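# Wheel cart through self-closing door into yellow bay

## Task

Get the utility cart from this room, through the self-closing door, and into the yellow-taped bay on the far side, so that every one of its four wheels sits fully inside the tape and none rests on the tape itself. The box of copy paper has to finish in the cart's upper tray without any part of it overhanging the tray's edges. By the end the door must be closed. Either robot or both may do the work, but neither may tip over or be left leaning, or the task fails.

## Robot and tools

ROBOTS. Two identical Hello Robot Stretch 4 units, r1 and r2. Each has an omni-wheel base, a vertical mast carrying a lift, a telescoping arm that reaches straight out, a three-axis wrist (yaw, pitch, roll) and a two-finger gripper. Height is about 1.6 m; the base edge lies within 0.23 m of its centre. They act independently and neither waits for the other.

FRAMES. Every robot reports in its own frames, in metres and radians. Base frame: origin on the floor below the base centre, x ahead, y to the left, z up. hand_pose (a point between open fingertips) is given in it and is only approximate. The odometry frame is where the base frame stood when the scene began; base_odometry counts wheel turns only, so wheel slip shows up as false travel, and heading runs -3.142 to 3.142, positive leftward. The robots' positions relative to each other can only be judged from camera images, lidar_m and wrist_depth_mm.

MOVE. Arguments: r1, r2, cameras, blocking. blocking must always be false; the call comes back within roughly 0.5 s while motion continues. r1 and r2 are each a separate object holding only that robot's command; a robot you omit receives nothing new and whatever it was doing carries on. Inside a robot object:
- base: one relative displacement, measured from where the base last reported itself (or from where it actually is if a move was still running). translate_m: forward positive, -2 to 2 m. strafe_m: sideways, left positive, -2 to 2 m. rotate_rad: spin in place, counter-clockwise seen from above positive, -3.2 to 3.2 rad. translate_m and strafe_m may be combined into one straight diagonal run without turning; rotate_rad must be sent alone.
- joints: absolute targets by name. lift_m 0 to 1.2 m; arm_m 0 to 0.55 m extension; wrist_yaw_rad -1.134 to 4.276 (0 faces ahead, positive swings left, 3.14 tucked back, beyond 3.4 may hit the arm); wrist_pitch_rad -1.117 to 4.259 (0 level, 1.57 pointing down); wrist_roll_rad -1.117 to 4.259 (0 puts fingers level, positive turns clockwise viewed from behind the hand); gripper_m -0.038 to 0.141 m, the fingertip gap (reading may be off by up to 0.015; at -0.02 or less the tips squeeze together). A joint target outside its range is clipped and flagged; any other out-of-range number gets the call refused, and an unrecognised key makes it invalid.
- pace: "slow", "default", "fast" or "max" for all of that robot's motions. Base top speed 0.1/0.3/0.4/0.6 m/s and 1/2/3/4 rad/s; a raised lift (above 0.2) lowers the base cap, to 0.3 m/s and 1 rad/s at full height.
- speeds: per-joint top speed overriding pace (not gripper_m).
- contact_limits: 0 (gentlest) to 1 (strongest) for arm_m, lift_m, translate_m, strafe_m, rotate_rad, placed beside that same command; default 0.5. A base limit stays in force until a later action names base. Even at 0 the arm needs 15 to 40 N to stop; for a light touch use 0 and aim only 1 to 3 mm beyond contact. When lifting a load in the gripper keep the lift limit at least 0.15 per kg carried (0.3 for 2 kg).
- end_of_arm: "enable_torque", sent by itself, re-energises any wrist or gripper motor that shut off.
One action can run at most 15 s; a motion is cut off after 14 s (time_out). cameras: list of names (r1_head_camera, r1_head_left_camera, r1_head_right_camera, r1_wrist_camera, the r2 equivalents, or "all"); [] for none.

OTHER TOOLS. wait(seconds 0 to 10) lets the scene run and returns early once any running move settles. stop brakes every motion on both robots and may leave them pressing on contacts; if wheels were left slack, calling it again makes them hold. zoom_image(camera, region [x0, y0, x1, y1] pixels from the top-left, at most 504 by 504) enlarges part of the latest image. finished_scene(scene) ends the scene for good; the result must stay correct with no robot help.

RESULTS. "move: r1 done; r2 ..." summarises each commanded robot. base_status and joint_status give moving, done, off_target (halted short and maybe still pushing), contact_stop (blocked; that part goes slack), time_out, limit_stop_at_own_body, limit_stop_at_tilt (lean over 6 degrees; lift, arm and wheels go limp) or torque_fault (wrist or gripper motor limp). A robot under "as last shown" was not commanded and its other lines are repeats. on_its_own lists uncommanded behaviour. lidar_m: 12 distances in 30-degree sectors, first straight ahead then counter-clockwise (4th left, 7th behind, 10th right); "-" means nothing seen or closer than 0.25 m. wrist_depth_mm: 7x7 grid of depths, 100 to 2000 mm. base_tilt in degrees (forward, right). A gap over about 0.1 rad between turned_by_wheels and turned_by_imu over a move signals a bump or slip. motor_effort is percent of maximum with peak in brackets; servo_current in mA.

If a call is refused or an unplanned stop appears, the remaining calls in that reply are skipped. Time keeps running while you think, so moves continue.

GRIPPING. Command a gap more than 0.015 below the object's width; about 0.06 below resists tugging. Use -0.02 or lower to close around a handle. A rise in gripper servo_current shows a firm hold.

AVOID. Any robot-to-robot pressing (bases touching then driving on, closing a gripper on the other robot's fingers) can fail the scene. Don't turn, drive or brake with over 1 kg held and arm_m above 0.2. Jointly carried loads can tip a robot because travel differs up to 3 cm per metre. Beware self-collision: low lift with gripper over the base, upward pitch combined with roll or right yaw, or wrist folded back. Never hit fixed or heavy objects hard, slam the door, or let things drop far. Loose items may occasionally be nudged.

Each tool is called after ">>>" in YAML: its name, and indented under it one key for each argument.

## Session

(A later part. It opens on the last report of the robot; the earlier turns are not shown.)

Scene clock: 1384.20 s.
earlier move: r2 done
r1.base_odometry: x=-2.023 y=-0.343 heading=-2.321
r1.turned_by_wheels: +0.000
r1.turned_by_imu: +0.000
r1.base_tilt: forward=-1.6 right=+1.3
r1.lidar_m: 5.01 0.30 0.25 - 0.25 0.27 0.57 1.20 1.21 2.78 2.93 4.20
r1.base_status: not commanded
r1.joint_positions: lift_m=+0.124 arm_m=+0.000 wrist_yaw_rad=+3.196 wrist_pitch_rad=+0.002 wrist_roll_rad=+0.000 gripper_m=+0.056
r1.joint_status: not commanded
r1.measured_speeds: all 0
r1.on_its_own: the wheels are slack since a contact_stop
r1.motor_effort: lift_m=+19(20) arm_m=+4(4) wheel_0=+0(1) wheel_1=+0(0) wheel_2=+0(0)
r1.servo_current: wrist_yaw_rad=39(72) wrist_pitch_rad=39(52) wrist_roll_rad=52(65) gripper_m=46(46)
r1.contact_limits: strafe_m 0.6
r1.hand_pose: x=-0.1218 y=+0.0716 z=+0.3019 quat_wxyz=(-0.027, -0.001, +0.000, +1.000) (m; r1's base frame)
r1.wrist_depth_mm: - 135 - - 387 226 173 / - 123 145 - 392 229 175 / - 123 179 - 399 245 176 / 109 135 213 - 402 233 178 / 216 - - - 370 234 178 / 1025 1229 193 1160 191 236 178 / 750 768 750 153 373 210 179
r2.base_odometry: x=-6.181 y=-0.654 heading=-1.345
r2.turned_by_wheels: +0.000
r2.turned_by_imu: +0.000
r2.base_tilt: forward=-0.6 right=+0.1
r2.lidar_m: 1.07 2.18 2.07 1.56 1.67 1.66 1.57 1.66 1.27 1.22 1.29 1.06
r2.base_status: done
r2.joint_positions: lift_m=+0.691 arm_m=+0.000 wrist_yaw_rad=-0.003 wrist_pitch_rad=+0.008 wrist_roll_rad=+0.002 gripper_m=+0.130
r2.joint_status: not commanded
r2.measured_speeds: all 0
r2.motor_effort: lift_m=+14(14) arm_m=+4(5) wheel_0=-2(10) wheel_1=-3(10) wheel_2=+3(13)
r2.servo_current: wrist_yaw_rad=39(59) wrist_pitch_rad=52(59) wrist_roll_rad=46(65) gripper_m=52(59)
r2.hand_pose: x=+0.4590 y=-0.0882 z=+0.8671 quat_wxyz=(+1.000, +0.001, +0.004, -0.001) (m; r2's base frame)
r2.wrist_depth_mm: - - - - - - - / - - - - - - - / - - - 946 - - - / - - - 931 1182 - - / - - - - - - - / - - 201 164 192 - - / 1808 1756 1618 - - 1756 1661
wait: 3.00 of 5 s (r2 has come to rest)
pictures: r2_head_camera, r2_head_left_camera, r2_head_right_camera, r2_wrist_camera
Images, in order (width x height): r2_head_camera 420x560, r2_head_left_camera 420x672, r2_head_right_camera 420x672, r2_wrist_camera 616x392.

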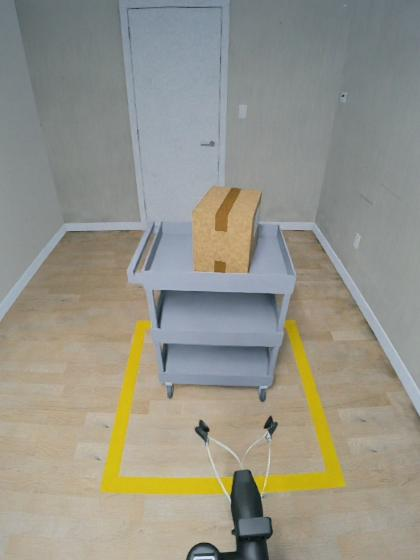

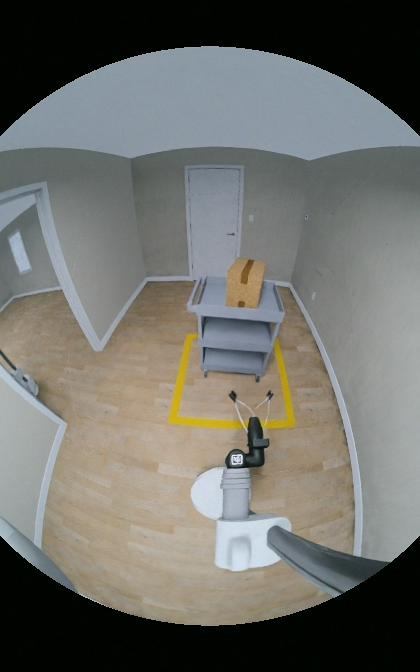

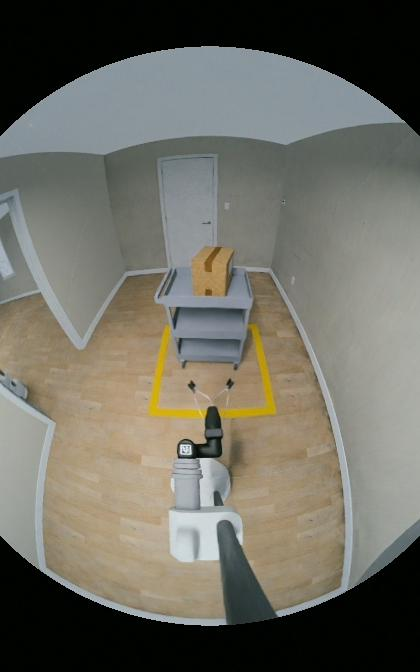

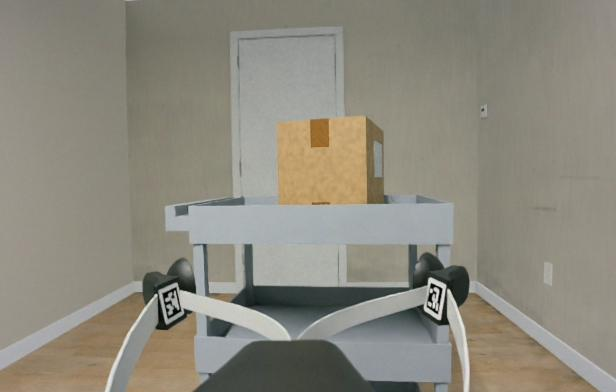

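>>> move:
  blocking: false
  r2: {"base":{"strafe_m":0.95},"joints":{"lift_m":0.5}}

>>> wait:
  seconds: 7

>>> move:
  blocking: false
  r2: {"base":{"rotate_rad":-0.7}}

>>> wait:
  seconds: 3
  cameras: ["r2_head_camera","r2_head_left_camera","r2_head_right_camera"]

Scene clock: 1397.93 s.
move: r2 moving
r1: as last shown
r1.lidar_m: 5.02 0.33 0.25 - 0.25 0.25 0.56 1.18 1.19 2.79 2.95 4.22
r1.on_its_own: the wheels are slack since a contact_stop
r1.motor_effort: lift_m=+20(20) arm_m=+4(4) wheel_0=+0(1) wheel_1=+0(0) wheel_2=+0(0)
r1.servo_current: wrist_yaw_rad=33(59) wrist_pitch_rad=46(46) wrist_roll_rad=52(52) gripper_m=39(46)
r1.contact_limits: strafe_m 0.6
r1.wrist_depth_mm: - 135 - - 389 226 173 / - 123 145 - 394 229 175 / - 124 179 - 394 244 176 / 109 135 213 - 402 233 177 / 216 - - - 370 235 178 / 1025 1205 193 1160 191 235 178 / 759 768 750 153 375 209 179
r2.base_odometry: x=-6.146 y=-0.646 heading=-1.345
r2.turned_by_wheels: +0.000
r2.turned_by_imu: +0.001
r2.base_tilt: forward=-0.7 right=+0.0
r2.lidar_m: 1.06 2.14 2.03 1.53 1.62 1.61 1.56 1.65 1.28 1.23 1.33 1.09
r2.base_status: strafe_m moving
r2.joint_positions: lift_m=+0.653 arm_m=+0.000 wrist_yaw_rad=-0.003 wrist_pitch_rad=+0.008 wrist_roll_rad=+0.002 gripper_m=+0.130
r2.joint_status: lift_m moving
r2.measured_speeds: translate_m=-0.001 strafe_m=+0.140 rotate_rad=+0.007 lift_m=-0.146 arm_m=+0.000 wrist_yaw_rad=+0.000 wrist_pitch_rad=+0.000 wrist_roll_rad=+0.000
r2.motor_effort: lift_m=+14(17) arm_m=+4(4) wheel_0=-6(11) wheel_1=+11(12) wheel_2=+0(2)
r2.servo_current: wrist_yaw_rad=39(52) wrist_pitch_rad=52(52) wrist_roll_rad=52(52) gripper_m=52(59)
r2.hand_pose: x=+0.4590 y=-0.0882 z=+0.8291 quat_wxyz=(+1.000, +0.001, +0.004, -0.001) (m; r2's base frame)
r2.wrist_depth_mm: - - - - - - - / - - - - - - - / - - - 931 - - - / - - - 946 - - - / - - - - - - - / - - 194 - 190 - - / 1756 1756 1661 - - 1661 1661
pictures: none

Scene clock: 1401.93 s.
earlier move: r2 done
r1.base_odometry: x=-2.023 y=-0.343 heading=-2.321
r1.turned_by_wheels: +0.000
r1.turned_by_imu: +0.000
r1.base_tilt: forward=-1.6 right=+1.3
r1.lidar_m: 5.00 0.30 0.25 - 0.25 0.25 0.57 1.20 1.20 2.77 2.93 4.22
r1.base_status: not commanded
r1.joint_positions: lift_m=+0.124 arm_m=+0.000 wrist_yaw_rad=+3.196 wrist_pitch_rad=+0.002 wrist_roll_rad=+0.000 gripper_m=+0.056
r1.joint_status: not commanded
r1.measured_speeds: all 0
r1.on_its_own: the wheels are slack since a contact_stop
r1.motor_effort: lift_m=+20(20) arm_m=+4(4) wheel_0=-1(1) wheel_1=+0(0) wheel_2=+0(0)
r1.servo_current: wrist_yaw_rad=52(72) wrist_pitch_rad=46(52) wrist_roll_rad=26(72) gripper_m=39(52)
r1.contact_limits: strafe_m 0.6
r1.hand_pose: x=-0.1218 y=+0.0716 z=+0.3019 quat_wxyz=(-0.027, -0.001, +0.000, +1.000) (m; r1's base frame)
r1.wrist_depth_mm: - 135 - - 384 226 173 / - 123 145 - 392 230 175 / - 124 179 - 394 245 176 / 109 135 213 - 402 232 177 / 216 - - - 370 234 178 / 1025 1229 194 1182 191 236 178 / 759 759 750 154 375 208 178
r2.base_odometry: x=-5.255 y=-0.442 heading=-1.345
r2.turned_by_wheels: +0.000
r2.turned_by_imu: +0.001
r2.base_tilt: forward=-0.7 right=+0.1
r2.lidar_m: 2.22 1.47 0.65 0.63 0.66 0.97 1.55 1.61 2.25 2.15 1.53 1.29
r2.base_status: done
r2.joint_positions: lift_m=+0.500 arm_m=+0.000 wrist_yaw_rad=-0.003 wrist_pitch_rad=+0.008 wrist_roll_rad=+0.002 gripper_m=+0.130
r2.joint_status: all done
r2.measured_speeds: all 0
r2.motor_effort: lift_m=+14(17) arm_m=+4(5) wheel_0=-1(13) wheel_1=+2(12) wheel_2=+0(3)
r2.servo_current: wrist_yaw_rad=39(59) wrist_pitch_rad=52(59) wrist_roll_rad=52(65) gripper_m=59(59)
r2.hand_pose: x=+0.4590 y=-0.0882 z=+0.6761 quat_wxyz=(+1.000, +0.001, +0.004, -0.001) (m; r2's base frame)
r2.wrist_depth_mm: - - - - - - - / - 1160 - - - - - / - 1160 - - - - 1098 / - 1138 - - - - - / - 1160 - - - - 1025 / - 218 218 - 219 1308 1983 / 1397 1336 1464 - 1499 1397 -
wait: 4.00 of 7 s (r2 has come to rest)
pictures: none

Scene clock: 1402.43 s.
move: r2 moving
r1: as last shown
r1.lidar_m: 5.03 0.33 0.25 - 0.25 0.26 0.56 1.19 1.19 2.76 2.92 4.21
r1.on_its_own: the wheels are slack since a contact_stop
r1.motor_effort: lift_m=+20(20) arm_m=+4(4) wheel_0=+0(1) wheel_1=+0(0) wheel_2=+0(0)
r1.servo_current: wrist_yaw_rad=59(78) wrist_pitch_rad=46(52) wrist_roll_rad=39(65) gripper_m=33(46)
r1.contact_limits: strafe_m 0.6
r1.wrist_depth_mm: - 135 - - 389 226 173 / - 123 145 - 392 230 174 / - 124 178 - 397 244 176 / 110 136 213 - 399 233 178 / 216 - - - 368 234 178 / 1025 1229 194 1182 191 236 179 / 741 759 759 153 375 210 178
r2.base_odometry: x=-5.255 y=-0.442 heading=-1.597
r2.turned_by_wheels: -0.252
r2.turned_by_imu: -0.245
r2.base_tilt: forward=-0.7 right=+0.1
r2.lidar_m: 1.42 1.48 3.82 0.62 0.63 0.74 1.39 1.55 1.84 2.15 2.19 1.32
r2.base_status: rotate_rad moving
r2.joint_positions: lift_m=+0.500 arm_m=+0.000 wrist_yaw_rad=-0.003 wrist_pitch_rad=+0.008 wrist_roll_rad=+0.002 gripper_m=+0.130
r2.joint_status: not commanded
r2.measured_speeds: translate_m=+0.001 strafe_m=+0.001 rotate_rad=-0.971 lift_m=+0.000 arm_m=+0.000 wrist_yaw_rad=+0.000 wrist_pitch_rad=+0.000 wrist_roll_rad=+0.000
r2.motor_effort: lift_m=+14(14) arm_m=+4(4) wheel_0=+8(10) wheel_1=+10(10) wheel_2=+11(11)
r2.servo_current: wrist_yaw_rad=46(65) wrist_pitch_rad=46(59) wrist_roll_rad=46(59) gripper_m=59(59)
r2.hand_pose: x=+0.4590 y=-0.0882 z=+0.6761 quat_wxyz=(+1.000, +0.001, +0.004, -0.001) (m; r2's base frame)
r2.wrist_depth_mm: - - - - - - - / - - - - - - 1098 / - - - - - 1008 - / - - - - - - - / - - - - - - 1464 / - 1756 217 - 219 204 - / - 1397 1430 - - - -
pictures: none

Scene clock: 1403.40 s.
earlier move: r2 done
r1.base_odometry: x=-2.023 y=-0.343 heading=-2.321
r1.turned_by_wheels: +0.000
r1.turned_by_imu: +0.000
r1.base_tilt: forward=-1.6 right=+1.3
r1.lidar_m: 5.02 0.35 0.25 - 0.25 0.25 0.56 1.21 1.19 2.78 2.94 4.20
r1.base_status: not commanded
r1.joint_positions: lift_m=+0.124 arm_m=+0.000 wrist_yaw_rad=+3.196 wrist_pitch_rad=+0.002 wrist_roll_rad=+0.000 gripper_m=+0.056
r1.joint_status: not commanded
r1.measured_speeds: all 0
r1.on_its_own: the wheels are slack since a contact_stop
r1.motor_effort: lift_m=+19(20) arm_m=+4(4) wheel_0=+0(1) wheel_1=+0(0) wheel_2=+0(0)
r1.servo_current: wrist_yaw_rad=52(78) wrist_pitch_rad=52(52) wrist_roll_rad=39(65) gripper_m=39(46)
r1.contact_limits: strafe_m 0.6
r1.hand_pose: x=-0.1218 y=+0.0716 z=+0.3019 quat_wxyz=(-0.027, -0.001, +0.000, +1.000) (m; r1's base frame)
r1.wrist_depth_mm: - 134 - - 387 227 174 / - 122 145 - 394 229 174 / - 124 178 - 397 244 176 / 109 135 213 - 404 233 178 / 216 - - - 373 236 178 / 1008 1205 193 1182 190 235 178 / 750 750 750 153 375 208 178
r2.base_odometry: x=-5.255 y=-0.442 heading=-2.044
r2.turned_by_wheels: -0.447
r2.turned_by_imu: -0.435
r2.base_tilt: forward=-0.7 right=+0.1
r2.lidar_m: 1.30 3.18 1.46 0.67 0.59 0.62 0.81 1.51 1.55 1.99 2.16 2.20
r2.base_status: done
r2.joint_positions: lift_m=+0.500 arm_m=+0.000 wrist_yaw_rad=-0.002 wrist_pitch_rad=+0.008 wrist_roll_rad=+0.002 gripper_m=+0.130
r2.joint_status: not commanded
r2.measured_speeds: all 0
r2.motor_effort: lift_m=+14(14) arm_m=+4(4) wheel_0=+2(10) wheel_1=+2(10) wheel_2=+4(11)
r2.servo_current: wrist_yaw_rad=46(65) wrist_pitch_rad=52(59) wrist_roll_rad=59(59) gripper_m=52(59)
r2.hand_pose: x=+0.4590 y=-0.0881 z=+0.6761 quat_wxyz=(+1.000, +0.001, +0.004, -0.001) (m; r2's base frame)
r2.wrist_depth_mm: - - - - - - - / - - - - - - - / - - - 1308 - - - / - - - - - - - / - - 1464 1756 - - - / - 1808 193 1618 213 1708 - / 1499 1430 1366 - - 1464 1430
wait: 0.97 of 3 s (r2 has come to rest)
pictures: r2_head_camera, r2_head_left_camera, r2_head_right_camera
Images, in order (width x height): r2_head_camera 420x560, r2_head_left_camera 420x672, r2_head_right_camera 420x672.

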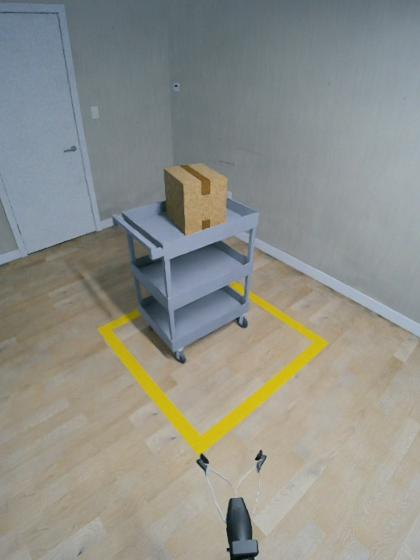

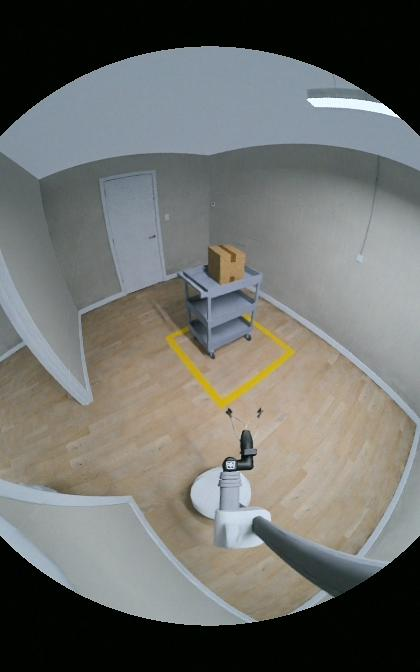

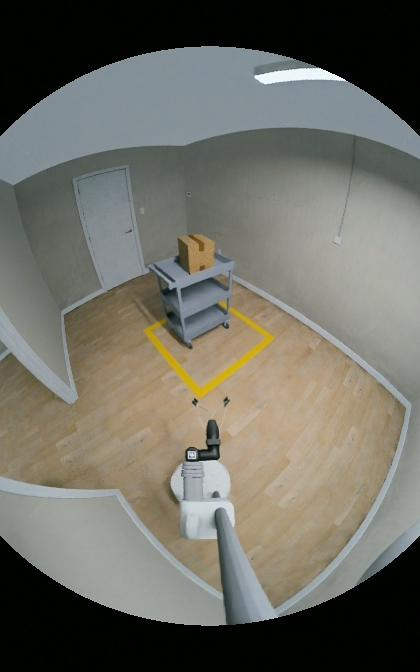

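>>> zoom_image:
  camera: "r2_head_camera"
  region: [90, 200, 340, 460]

Scaled by 1.938 from the camera's 420x560 image, which has a finer 1200x1600 frame.

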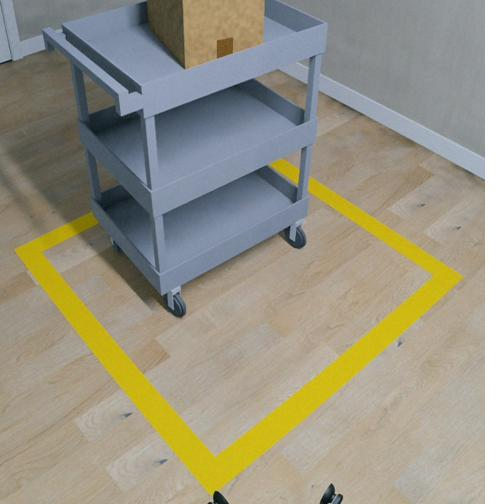

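>>> move:
  blocking: false
  r1: {"base":{"translate_m":1.0},"pace":"slow"}
  r2: {"base":{"rotate_rad":1.9}}

>>> wait:
  seconds: 5
  cameras: ["r2_head_camera","r1_head_left_camera"]

>>> wait:
  seconds: 8
  cameras: ["r2_head_camera","r2_head_left_camera","r1_head_left_camera"]

Scene clock: 1426.63 s.
move: r1 moving; r2 moving
r1.base_odometry: x=-2.031 y=-0.352 heading=-2.320
r1.turned_by_wheels: +0.001
r1.turned_by_imu: +0.001
r1.base_tilt: forward=-1.6 right=+1.3
r1.lidar_m: 4.99 0.33 0.25 - 0.25 0.25 0.59 1.23 1.18 2.76 2.95 4.23
r1.base_status: translate_m moving
r1.joint_positions: lift_m=+0.124 arm_m=+0.000 wrist_yaw_rad=+3.196 wrist_pitch_rad=+0.002 wrist_roll_rad=+0.000 gripper_m=+0.056
r1.joint_status: not commanded
r1.measured_speeds: translate_m=+0.049 strafe_m=+0.000 rotate_rad=+0.002 lift_m=+0.000 arm_m=+0.000 wrist_yaw_rad=+0.000 wrist_pitch_rad=+0.000 wrist_roll_rad=+0.000
r1.motor_effort: lift_m=+20(20) arm_m=+4(4) wheel_0=+5(5) wheel_1=+9(10) wheel_2=-6(7)
r1.servo_current: wrist_yaw_rad=26(65) wrist_pitch_rad=46(46) wrist_roll_rad=33(65) gripper_m=46(46)
r1.hand_pose: x=-0.1218 y=+0.0716 z=+0.3019 quat_wxyz=(-0.027, -0.001, +0.000, +1.000) (m; r1's base frame)
r1.wrist_depth_mm: - 135 - - 389 228 174 / - 123 144 - 394 229 174 / - 124 178 - 397 245 175 / 109 135 213 - 404 232 178 / 216 - - - 373 236 178 / 1008 1229 193 1182 191 235 179 / 759 750 759 153 343 208 178
r2.base_odometry: x=-5.255 y=-0.442 heading=-1.793
r2.turned_by_wheels: +0.251
r2.turned_by_imu: +0.245
r2.base_tilt: forward=-0.7 right=+0.1
r2.lidar_m: 1.31 1.76 1.49 0.63 0.62 0.69 1.03 1.53 1.65 2.21 2.18 1.45
r2.base_status: rotate_rad moving
r2.joint_positions: lift_m=+0.500 arm_m=+0.000 wrist_yaw_rad=-0.002 wrist_pitch_rad=+0.008 wrist_roll_rad=+0.002 gripper_m=+0.130
r2.joint_status: not commanded
r2.measured_speeds: translate_m=+0.002 strafe_m=+0.000 rotate_rad=+0.972 lift_m=+0.000 arm_m=+0.000 wrist_yaw_rad=+0.000 wrist_pitch_rad=+0.000 wrist_roll_rad=+0.000
r2.motor_effort: lift_m=+14(14) arm_m=+4(5) wheel_0=-8(10) wheel_1=-8(9) wheel_2=-10(11)
r2.servo_current: wrist_yaw_rad=52(52) wrist_pitch_rad=52(52) wrist_roll_rad=39(52) gripper_m=52(59)
r2.hand_pose: x=+0.4590 y=-0.0881 z=+0.6761 quat_wxyz=(+1.000, +0.001, +0.004, -0.001) (m; r2's base frame)
r2.wrist_depth_mm: - - - - - - - / - - - - 1281 - - / - - - - 1229 - - / - - - - - - - / - - - - 1118 - - / - 1756 217 1499 192 1808 1808 / 1537 1430 1464 - - 1308 1464
pictures: none

Scene clock: 1428.37 s.
earlier move: r1 moving; r2 done
r1.base_odometry: x=-2.141 y=-0.470 heading=-2.320
r1.turned_by_wheels: +0.000
r1.turned_by_imu: +0.000
r1.base_tilt: forward=-1.6 right=+1.2
r1.lidar_m: 4.84 2.63 1.99 1.98 0.25 0.27 0.56 1.31 1.45 2.77 2.95 4.21
r1.base_status: translate_m moving
r1.joint_positions: lift_m=+0.124 arm_m=+0.000 wrist_yaw_rad=+3.196 wrist_pitch_rad=+0.002 wrist_roll_rad=+0.000 gripper_m=+0.056
r1.joint_status: not commanded
r1.measured_speeds: translate_m=+0.100 strafe_m=+0.000 rotate_rad=+0.000 lift_m=+0.000 arm_m=+0.000 wrist_yaw_rad=+0.000 wrist_pitch_rad=+0.000 wrist_roll_rad=+0.000
r1.motor_effort: lift_m=+20(20) arm_m=+4(4) wheel_0=+2(6) wheel_1=+9(11) wheel_2=-4(7)
r1.servo_current: wrist_yaw_rad=46(65) wrist_pitch_rad=46(52) wrist_roll_rad=39(72) gripper_m=46(52)
r1.hand_pose: x=-0.1218 y=+0.0716 z=+0.3019 quat_wxyz=(-0.027, -0.001, +0.000, +1.000) (m; r1's base frame)
r1.wrist_depth_mm: - 135 - - 402 230 175 / - 123 145 - 407 233 176 / - 124 178 - 379 250 177 / 110 135 213 - 424 237 179 / 216 - - - 387 239 179 / 1008 1205 194 1182 188 239 180 / 759 750 750 153 357 212 180
r2.base_odometry: x=-5.255 y=-0.442 heading=-0.145
r2.turned_by_wheels: +1.648
r2.turned_by_imu: +1.604
r2.base_tilt: forward=-0.7 right=+0.0
r2.lidar_m: 0.62 0.62 0.71 1.13 1.53 1.75 2.19 2.15 1.37 1.30 1.52 1.47
r2.base_status: done
r2.joint_positions: lift_m=+0.500 arm_m=+0.000 wrist_yaw_rad=-0.002 wrist_pitch_rad=+0.008 wrist_roll_rad=+0.002 gripper_m=+0.130
r2.joint_status: not commanded
r2.measured_speeds: all 0
r2.motor_effort: lift_m=+14(14) arm_m=+4(5) wheel_0=-3(12) wheel_1=-2(10) wheel_2=-4(13)
r2.servo_current: wrist_yaw_rad=46(59) wrist_pitch_rad=52(59) wrist_roll_rad=39(59) gripper_m=52(59)
r2.hand_pose: x=+0.4591 y=-0.0881 z=+0.6761 quat_wxyz=(+1.000, +0.001, +0.004, -0.001) (m; r2's base frame)
r2.wrist_depth_mm: - - - - - - - / - - - - - - - / - - - - - - - / - - - - - - - / - - - - - - - / - 185 194 455 219 1708 1983 / - - - - 1499 1397 1430
wait: 1.73 of 5 s (r2 has come to rest)
pictures: r1_head_left_camera, r2_head_camera
Images, in order (width x height): r1_head_left_camera 420x672, r2_head_camera 420x560.

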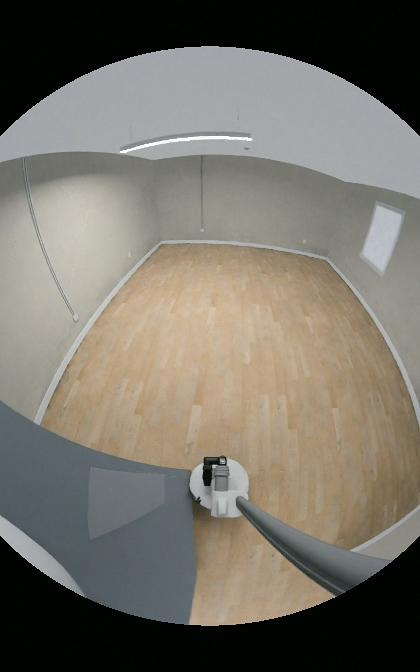

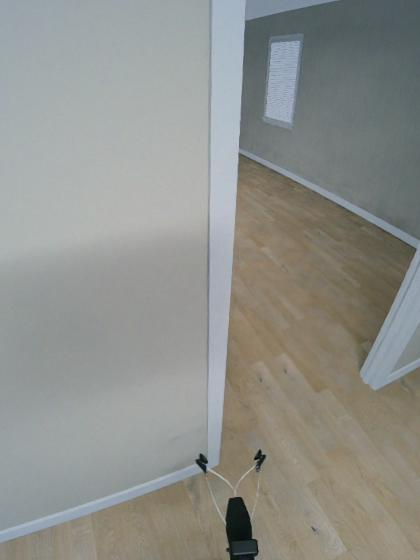

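Scene clock: 1436.37 s.
earlier move: r1 moving
r1.base_odometry: x=-2.684 y=-1.054 heading=-2.321
r1.turned_by_wheels: +0.000
r1.turned_by_imu: +0.003
r1.base_tilt: forward=-1.6 right=+1.3
r1.lidar_m: 4.05 2.56 1.93 1.88 2.02 1.74 1.70 1.75 2.68 2.83 3.03 4.17
r1.base_status: translate_m moving
r1.joint_positions: lift_m=+0.124 arm_m=+0.000 wrist_yaw_rad=+3.196 wrist_pitch_rad=+0.002 wrist_roll_rad=+0.000 gripper_m=+0.056
r1.joint_status: not commanded
r1.measured_speeds: translate_m=+0.079 strafe_m=+0.000 rotate_rad=+0.001 lift_m=+0.000 arm_m=+0.000 wrist_yaw_rad=+0.000 wrist_pitch_rad=+0.000 wrist_roll_rad=+0.000
r1.motor_effort: lift_m=+20(20) arm_m=+4(4) wheel_0=+2(8) wheel_1=+2(11) wheel_2=-2(7)
r1.servo_current: wrist_yaw_rad=39(78) wrist_pitch_rad=39(52) wrist_roll_rad=39(72) gripper_m=46(52)
r1.hand_pose: x=-0.1218 y=+0.0716 z=+0.3019 quat_wxyz=(-0.027, -0.001, +0.000, +1.000) (m; r1's base frame)
r1.wrist_depth_mm: - 135 - - - - - / - 122 134 - - - - / - 124 160 - - - - / 108 135 195 - - - - / 137 1756 - 1618 - - 1537 / 1008 1205 193 1205 187 1205 1078 / 759 759 768 788 768 750 759
r2.base_odometry: x=-5.255 y=-0.442 heading=-0.145
r2.turned_by_wheels: +0.000
r2.turned_by_imu: +0.001
r2.base_tilt: forward=-0.7 right=+0.1
r2.lidar_m: 0.62 0.62 0.69 1.10 1.53 1.73 2.20 2.16 1.36 1.29 1.47 0.92
r2.base_status: done
r2.joint_positions: lift_m=+0.500 arm_m=+0.000 wrist_yaw_rad=-0.002 wrist_pitch_rad=+0.008 wrist_roll_rad=+0.002 gripper_m=+0.130
r2.joint_status: not commanded
r2.measured_speeds: all 0
r2.motor_effort: lift_m=+14(14) arm_m=+4(5) wheel_0=-3(12) wheel_1=-2(10) wheel_2=-4(13)
r2.servo_current: wrist_yaw_rad=52(65) wrist_pitch_rad=59(59) wrist_roll_rad=46(59) gripper_m=52(59)
r2.hand_pose: x=+0.4591 y=-0.0881 z=+0.6761 quat_wxyz=(+1.000, +0.001, +0.004, -0.001) (m; r2's base frame)
r2.wrist_depth_mm: - - - - - - - / - - - - - - - / - - - - - - - / - - - - - - - / - - - - - - - / - 186 193 158 190 - - / - - - - - - -
wait: 8.00 s; no rest
pictures: r1_head_left_camera, r2_head_camera, r2_head_left_camera
Images, in order (width x height): r1_head_left_camera 420x672, r2_head_camera 420x560, r2_head_left_camera 420x672.

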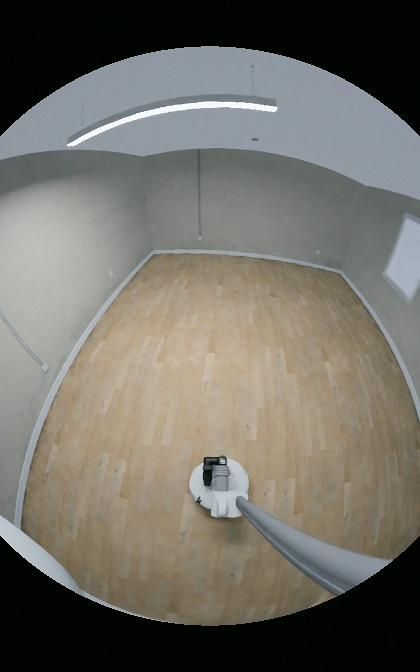

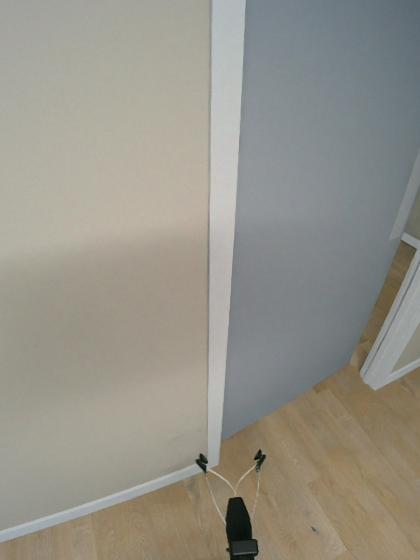

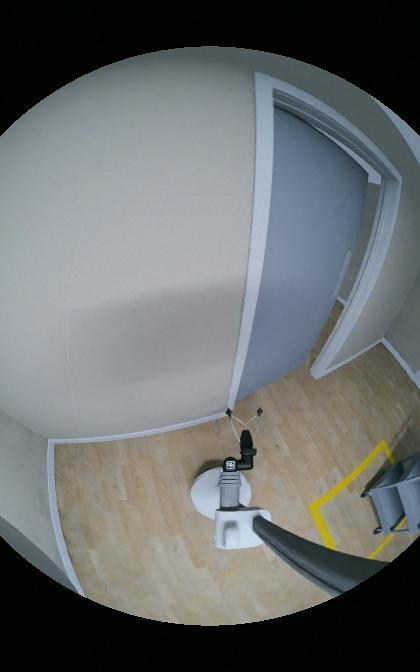

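>>> wait:
  seconds: 4
  cameras: ["r2_head_camera","r2_head_left_camera"]

>>> move:
  blocking: false
  r2: {"base":{"rotate_rad":-0.5}}

>>> wait:
  seconds: 4
  cameras: ["r2_head_camera","r2_head_left_camera"]

Scene clock: 1441.07 s.
earlier move: r1 done
r1.base_odometry: x=-2.704 y=-1.075 heading=-2.321
r1.turned_by_wheels: +0.000
r1.turned_by_imu: +0.000
r1.base_tilt: forward=-1.6 right=+1.3
r1.lidar_m: 4.03 2.54 1.90 1.90 2.02 1.78 1.73 1.87 2.73 2.84 2.99 4.10
r1.base_status: done
r1.joint_positions: lift_m=+0.124 arm_m=+0.000 wrist_yaw_rad=+3.196 wrist_pitch_rad=+0.002 wrist_roll_rad=+0.000 gripper_m=+0.056
r1.joint_status: not commanded
r1.measured_speeds: all 0
r1.motor_effort: lift_m=+19(20) arm_m=+4(4) wheel_0=+2(8) wheel_1=+3(11) wheel_2=-3(7)
r1.servo_current: wrist_yaw_rad=65(78) wrist_pitch_rad=39(52) wrist_roll_rad=33(72) gripper_m=46(52)
r1.hand_pose: x=-0.1218 y=+0.0716 z=+0.3019 quat_wxyz=(-0.027, -0.001, +0.000, +1.000) (m; r1's base frame)
r1.wrist_depth_mm: - 134 - - - - - / - 122 134 - - - - / - 124 160 - - - - / 108 135 195 - - - - / 137 1708 - 1808 - 1576 1661 / 1008 1205 194 1205 187 1229 1098 / 750 750 750 798 778 759 759
r2.base_odometry: x=-5.255 y=-0.442 heading=-0.145
r2.turned_by_wheels: +0.000
r2.turned_by_imu: +0.000
r2.base_tilt: forward=-0.7 right=+0.1
r2.lidar_m: 0.62 0.61 0.72 1.13 1.52 1.73 2.17 2.16 1.38 1.27 1.49 0.90
r2.base_status: done
r2.joint_positions: lift_m=+0.500 arm_m=+0.000 wrist_yaw_rad=-0.002 wrist_pitch_rad=+0.008 wrist_roll_rad=+0.002 gripper_m=+0.130
r2.joint_status: not commanded
r2.measured_speeds: all 0
r2.motor_effort: lift_m=+14(14) arm_m=+3(5) wheel_0=-4(12) wheel_1=-2(10) wheel_2=-4(13)
r2.servo_current: wrist_yaw_rad=46(65) wrist_pitch_rad=39(59) wrist_roll_rad=39(59) gripper_m=46(59)
r2.hand_pose: x=+0.4591 y=-0.0881 z=+0.6761 quat_wxyz=(+1.000, +0.001, +0.004, -0.001) (m; r2's base frame)
r2.wrist_depth_mm: - - - - - - - / - - - - - - - / - - - - - - - / - - - - - - - / - - - - - - - / - 186 193 158 190 - - / - - - - - - -
wait: 0.00 of 4 s (r1 has come to rest)
pictures: r2_head_camera, r2_head_left_camera
Images, in order (width x height): r2_head_camera 420x560, r2_head_left_camera 420x672.

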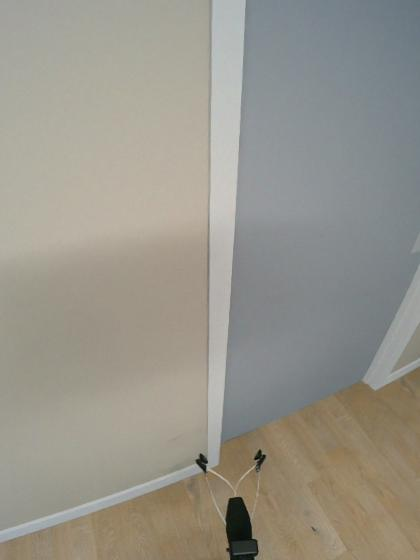

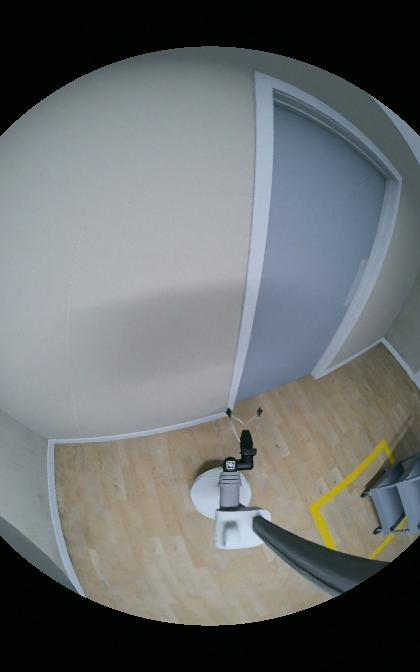

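Scene clock: 1441.57 s.
move: r2 moving
r1: as last shown
r1.lidar_m: 4.04 2.53 1.95 1.88 2.01 1.77 1.72 1.86 2.71 2.85 3.01 4.10
r1.motor_effort: lift_m=+19(20) arm_m=+4(4) wheel_0=+4(4) wheel_1=+3(3) wheel_2=-3(3)
r1.servo_current: wrist_yaw_rad=52(65) wrist_pitch_rad=46(46) wrist_roll_rad=39(65) gripper_m=46(46)
r1.wrist_depth_mm: - 135 - - - - - / - 123 135 - - - - / - 124 160 - - - - / 108 135 195 - - - - / 137 1756 - 1808 - 1576 1708 / 1025 1229 194 1160 187 1229 1098 / 750 750 759 788 778 750 759
r2.base_odometry: x=-5.255 y=-0.442 heading=-0.396
r2.turned_by_wheels: -0.251
r2.turned_by_imu: -0.244
r2.base_tilt: forward=-0.7 right=+0.0
r2.lidar_m: 0.66 0.61 0.65 0.85 1.54 1.54 2.11 2.16 1.69 1.29 3.18 1.07
r2.base_status: rotate_rad moving
r2.joint_positions: lift_m=+0.500 arm_m=+0.000 wrist_yaw_rad=-0.002 wrist_pitch_rad=+0.008 wrist_roll_rad=+0.002 gripper_m=+0.130
r2.joint_status: not commanded
r2.measured_speeds: translate_m=+0.001 strafe_m=+0.001 rotate_rad=-0.972 lift_m=+0.000 arm_m=+0.000 wrist_yaw_rad=+0.000 wrist_pitch_rad=+0.000 wrist_roll_rad=+0.000
r2.motor_effort: lift_m=+14(14) arm_m=+4(4) wheel_0=+8(10) wheel_1=+8(10) wheel_2=+10(11)
r2.servo_current: wrist_yaw_rad=46(52) wrist_pitch_rad=59(59) wrist_roll_rad=46(59) gripper_m=46(52)
r2.hand_pose: x=+0.4591 y=-0.0881 z=+0.6761 quat_wxyz=(+1.000, +0.001, +0.004, -0.001) (m; r2's base frame)
r2.wrist_depth_mm: - - - - - - 976 / - 442 - - - - 1008 / - 449 - - - - 1025 / - 445 - - - - 1025 / - 445 - - - - 1008 / - 186 193 - 190 1042 1025 / - - - - - - 1025
pictures: none

Scene clock: 1442.37 s.
earlier move: r2 done
r1.base_odometry: x=-2.704 y=-1.075 heading=-2.321
r1.turned_by_wheels: +0.000
r1.turned_by_imu: +0.000
r1.base_tilt: forward=-1.6 right=+1.2
r1.lidar_m: 4.01 2.54 1.94 1.89 2.00 1.79 1.73 1.88 2.72 2.82 3.02 4.12
r1.base_status: not commanded
r1.joint_positions: lift_m=+0.124 arm_m=+0.000 wrist_yaw_rad=+3.196 wrist_pitch_rad=+0.002 wrist_roll_rad=+0.000 gripper_m=+0.056
r1.joint_status: not commanded
r1.measured_speeds: all 0
r1.motor_effort: lift_m=+19(20) arm_m=+4(4) wheel_0=+3(4) wheel_1=+3(3) wheel_2=-3(3)
r1.servo_current: wrist_yaw_rad=59(65) wrist_pitch_rad=39(52) wrist_roll_rad=46(65) gripper_m=39(52)
r1.hand_pose: x=-0.1218 y=+0.0716 z=+0.3019 quat_wxyz=(-0.027, -0.001, +0.000, +1.000) (m; r1's base frame)
r1.wrist_depth_mm: - 134 - - - - - / - 122 135 - - - - / - 124 160 - - - - / 108 135 195 - - - - / 137 1756 - 1863 - 1576 1708 / 1008 1229 193 1205 187 1229 1098 / 768 759 750 788 768 759 759
r2.base_odometry: x=-5.255 y=-0.442 heading=-0.644
r2.turned_by_wheels: -0.248
r2.turned_by_imu: -0.242
r2.base_tilt: forward=-0.6 right=+0.1
r2.lidar_m: 0.86 0.63 0.61 0.72 1.19 1.55 1.72 2.17 2.18 1.35 1.28 1.49
r2.base_status: done
r2.joint_positions: lift_m=+0.500 arm_m=+0.000 wrist_yaw_rad=-0.002 wrist_pitch_rad=+0.008 wrist_roll_rad=+0.002 gripper_m=+0.130
r2.joint_status: not commanded
r2.measured_speeds: all 0
r2.motor_effort: lift_m=+14(14) arm_m=+4(4) wheel_0=+3(10) wheel_1=+2(10) wheel_2=+3(11)
r2.servo_current: wrist_yaw_rad=59(59) wrist_pitch_rad=46(59) wrist_roll_rad=52(59) gripper_m=46(59)
r2.hand_pose: x=+0.4591 y=-0.0881 z=+0.6761 quat_wxyz=(+1.000, +0.001, +0.004, -0.001) (m; r2's base frame)
r2.wrist_depth_mm: - - - - 1182 - - / - - - - 1160 - - / - - - - 1182 - - / 424 - - - 1205 - - / - - - - 1160 - - / - 186 187 - 194 1708 1921 / - - - - - 1366 1464
wait: 0.80 of 4 s (r2 has come to rest)
pictures: r2_head_camera, r2_head_left_camera
Images, in order (width x height): r2_head_camera 420x560, r2_head_left_camera 420x672.

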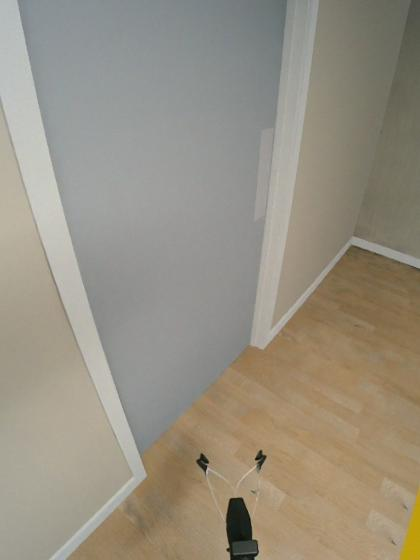

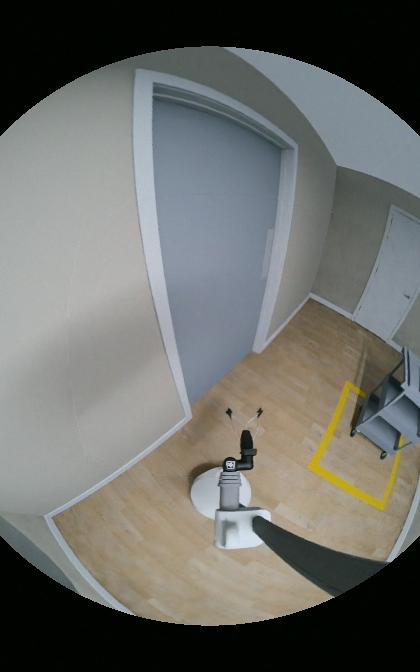

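>>> zoom_image:
  camera: "r2_head_camera"
  region: [200, 0, 340, 370]

>>> zoom_image:
  camera: "r2_head_left_camera"
  region: [300, 330, 420, 500]

>>> move:
  blocking: false
  r1: {"base":{"rotate_rad":3.0}}

>>> wait:
  seconds: 5
  cameras: ["r1_head_camera","r2_head_left_camera"]

Scaled by 1.362 from the camera's 420x560 image, which has a finer 1200x1600 frame.

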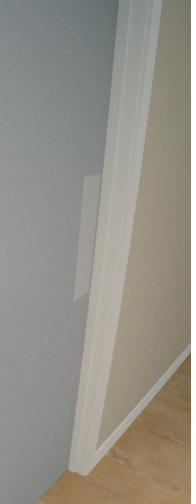

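Scaled by 2.965 from the camera's 420x672 image, which has a finer 600x960 frame.

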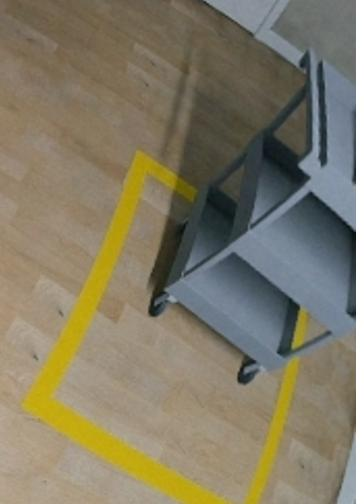

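Scene clock: 1447.70 s.
move: r1 moving
r1.base_odometry: x=-2.704 y=-1.075 heading=-2.068
r1.turned_by_wheels: +0.252
r1.turned_by_imu: +0.253
r1.base_tilt: forward=-1.6 right=+1.3
r1.lidar_m: 3.48 2.14 1.90 1.90 1.99 1.71 1.75 2.16 2.84 2.86 3.42 4.03
r1.base_status: rotate_rad moving
r1.joint_positions: lift_m=+0.124 arm_m=+0.000 wrist_yaw_rad=+3.196 wrist_pitch_rad=+0.002 wrist_roll_rad=+0.000 gripper_m=+0.056
r1.joint_status: not commanded
r1.measured_speeds: translate_m=+0.000 strafe_m=+0.001 rotate_rad=+0.970 lift_m=+0.000 arm_m=+0.000 wrist_yaw_rad=+0.000 wrist_pitch_rad=+0.000 wrist_roll_rad=+0.000
r1.motor_effort: lift_m=+20(20) arm_m=+4(4) wheel_0=-7(10) wheel_1=-7(8) wheel_2=-6(7)
r1.servo_current: wrist_yaw_rad=65(65) wrist_pitch_rad=46(46) wrist_roll_rad=52(59) gripper_m=46(46)
r1.hand_pose: x=-0.1218 y=+0.0716 z=+0.3019 quat_wxyz=(-0.027, -0.001, +0.000, +1.000) (m; r1's base frame)
r1.wrist_depth_mm: - 134 - - - - - / - 123 141 - - - - / - 124 160 - - - - / 108 135 212 - - - - / 214 - - 1921 1756 - - / 1025 1229 195 1182 187 1138 1098 / 750 759 759 798 778 759 750
r2: as last shown
r2.turned_by_wheels: +0.000
r2.turned_by_imu: +0.000
r2.base_tilt: forward=-0.6 right=+0.0
r2.lidar_m: 0.85 0.63 0.63 0.72 1.18 1.54 1.75 2.18 2.16 1.33 1.29 1.49
r2.motor_effort: lift_m=+14(14) arm_m=+4(4) wheel_0=+4(4) wheel_1=+2(2) wheel_2=+3(4)
r2.servo_current: wrist_yaw_rad=52(52) wrist_pitch_rad=52(59) wrist_roll_rad=52(59) gripper_m=46(59)
r2.wrist_depth_mm: - - - - 1182 - - / - - - - 1182 - - / - - - - 1182 - - / 427 - - - 1205 - - / - - - - 1182 - - / - 186 187 - 194 1708 1921 / - - - - - 1397 1464
pictures: none

Scene clock: 1450.00 s.
earlier move: r1 done
r1.base_odometry: x=-2.704 y=-1.075 heading=+0.679
r1.turned_by_wheels: +2.748
r1.turned_by_imu: +2.762
r1.base_tilt: forward=-1.6 right=+1.2
r1.lidar_m: 1.72 1.78 2.30 2.83 2.87 3.68 4.10 3.02 2.06 1.87 1.92 1.86
r1.base_status: done
r1.joint_positions: lift_m=+0.124 arm_m=+0.000 wrist_yaw_rad=+3.196 wrist_pitch_rad=+0.002 wrist_roll_rad=+0.000 gripper_m=+0.056
r1.joint_status: not commanded
r1.measured_speeds: all 0
r1.motor_effort: lift_m=+19(20) arm_m=+4(4) wheel_0=-1(10) wheel_1=+0(9) wheel_2=-1(8)
r1.servo_current: wrist_yaw_rad=46(78) wrist_pitch_rad=46(52) wrist_roll_rad=52(65) gripper_m=39(46)
r1.hand_pose: x=-0.1218 y=+0.0716 z=+0.3019 quat_wxyz=(-0.027, -0.001, +0.000, +1.000) (m; r1's base frame)
r1.wrist_depth_mm: - 135 - - - - - / - 124 145 - - - - / - 124 190 - - - - / 110 135 202 - - - - / 216 - - - - - - / 1025 1229 194 1182 187 1182 1098 / 759 759 759 778 778 759 750
r2.base_odometry: x=-5.255 y=-0.442 heading=-0.644
r2.turned_by_wheels: +0.000
r2.turned_by_imu: +0.000
r2.base_tilt: forward=-0.7 right=+0.1
r2.lidar_m: 0.86 0.61 0.60 0.70 1.17 1.54 1.75 2.18 2.18 1.35 1.30 1.48
r2.base_status: not commanded
r2.joint_positions: lift_m=+0.500 arm_m=+0.000 wrist_yaw_rad=-0.002 wrist_pitch_rad=+0.008 wrist_roll_rad=+0.002 gripper_m=+0.130
r2.joint_status: not commanded
r2.measured_speeds: all 0
r2.motor_effort: lift_m=+14(14) arm_m=+4(4) wheel_0=+3(4) wheel_1=+2(3) wheel_2=+3(4)
r2.servo_current: wrist_yaw_rad=46(59) wrist_pitch_rad=52(59) wrist_roll_rad=52(65) gripper_m=52(59)
r2.hand_pose: x=+0.4591 y=-0.0881 z=+0.6761 quat_wxyz=(+1.000, +0.001, +0.004, -0.001) (m; r2's base frame)
r2.wrist_depth_mm: - - - - 1182 - - / - - - - 1182 - - / - - - - 1182 - - / 424 - - - 1205 - - / - - - - 1182 - - / - 186 187 - 194 1661 1921 / - - - - - 1397 1397
wait: 2.30 of 5 s (r1 has come to rest)
pictures: r1_head_camera, r2_head_left_camera
Images, in order (width x height): r1_head_camera 420x560, r2_head_left_camera 420x672.

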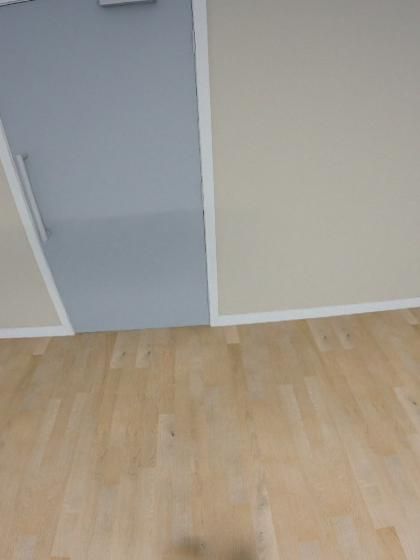

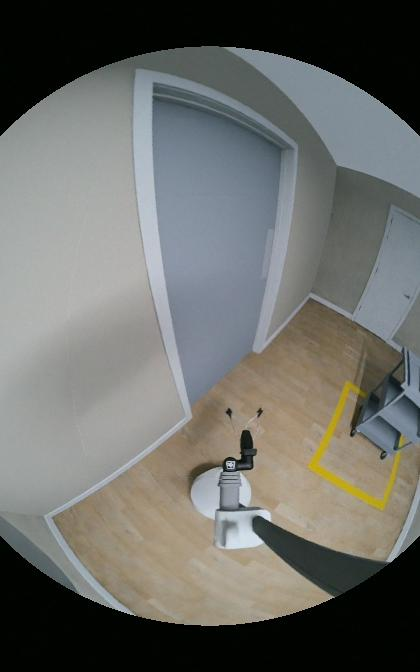

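>>> finished_scene:
  scene: 2

The scene is finished: the task was done.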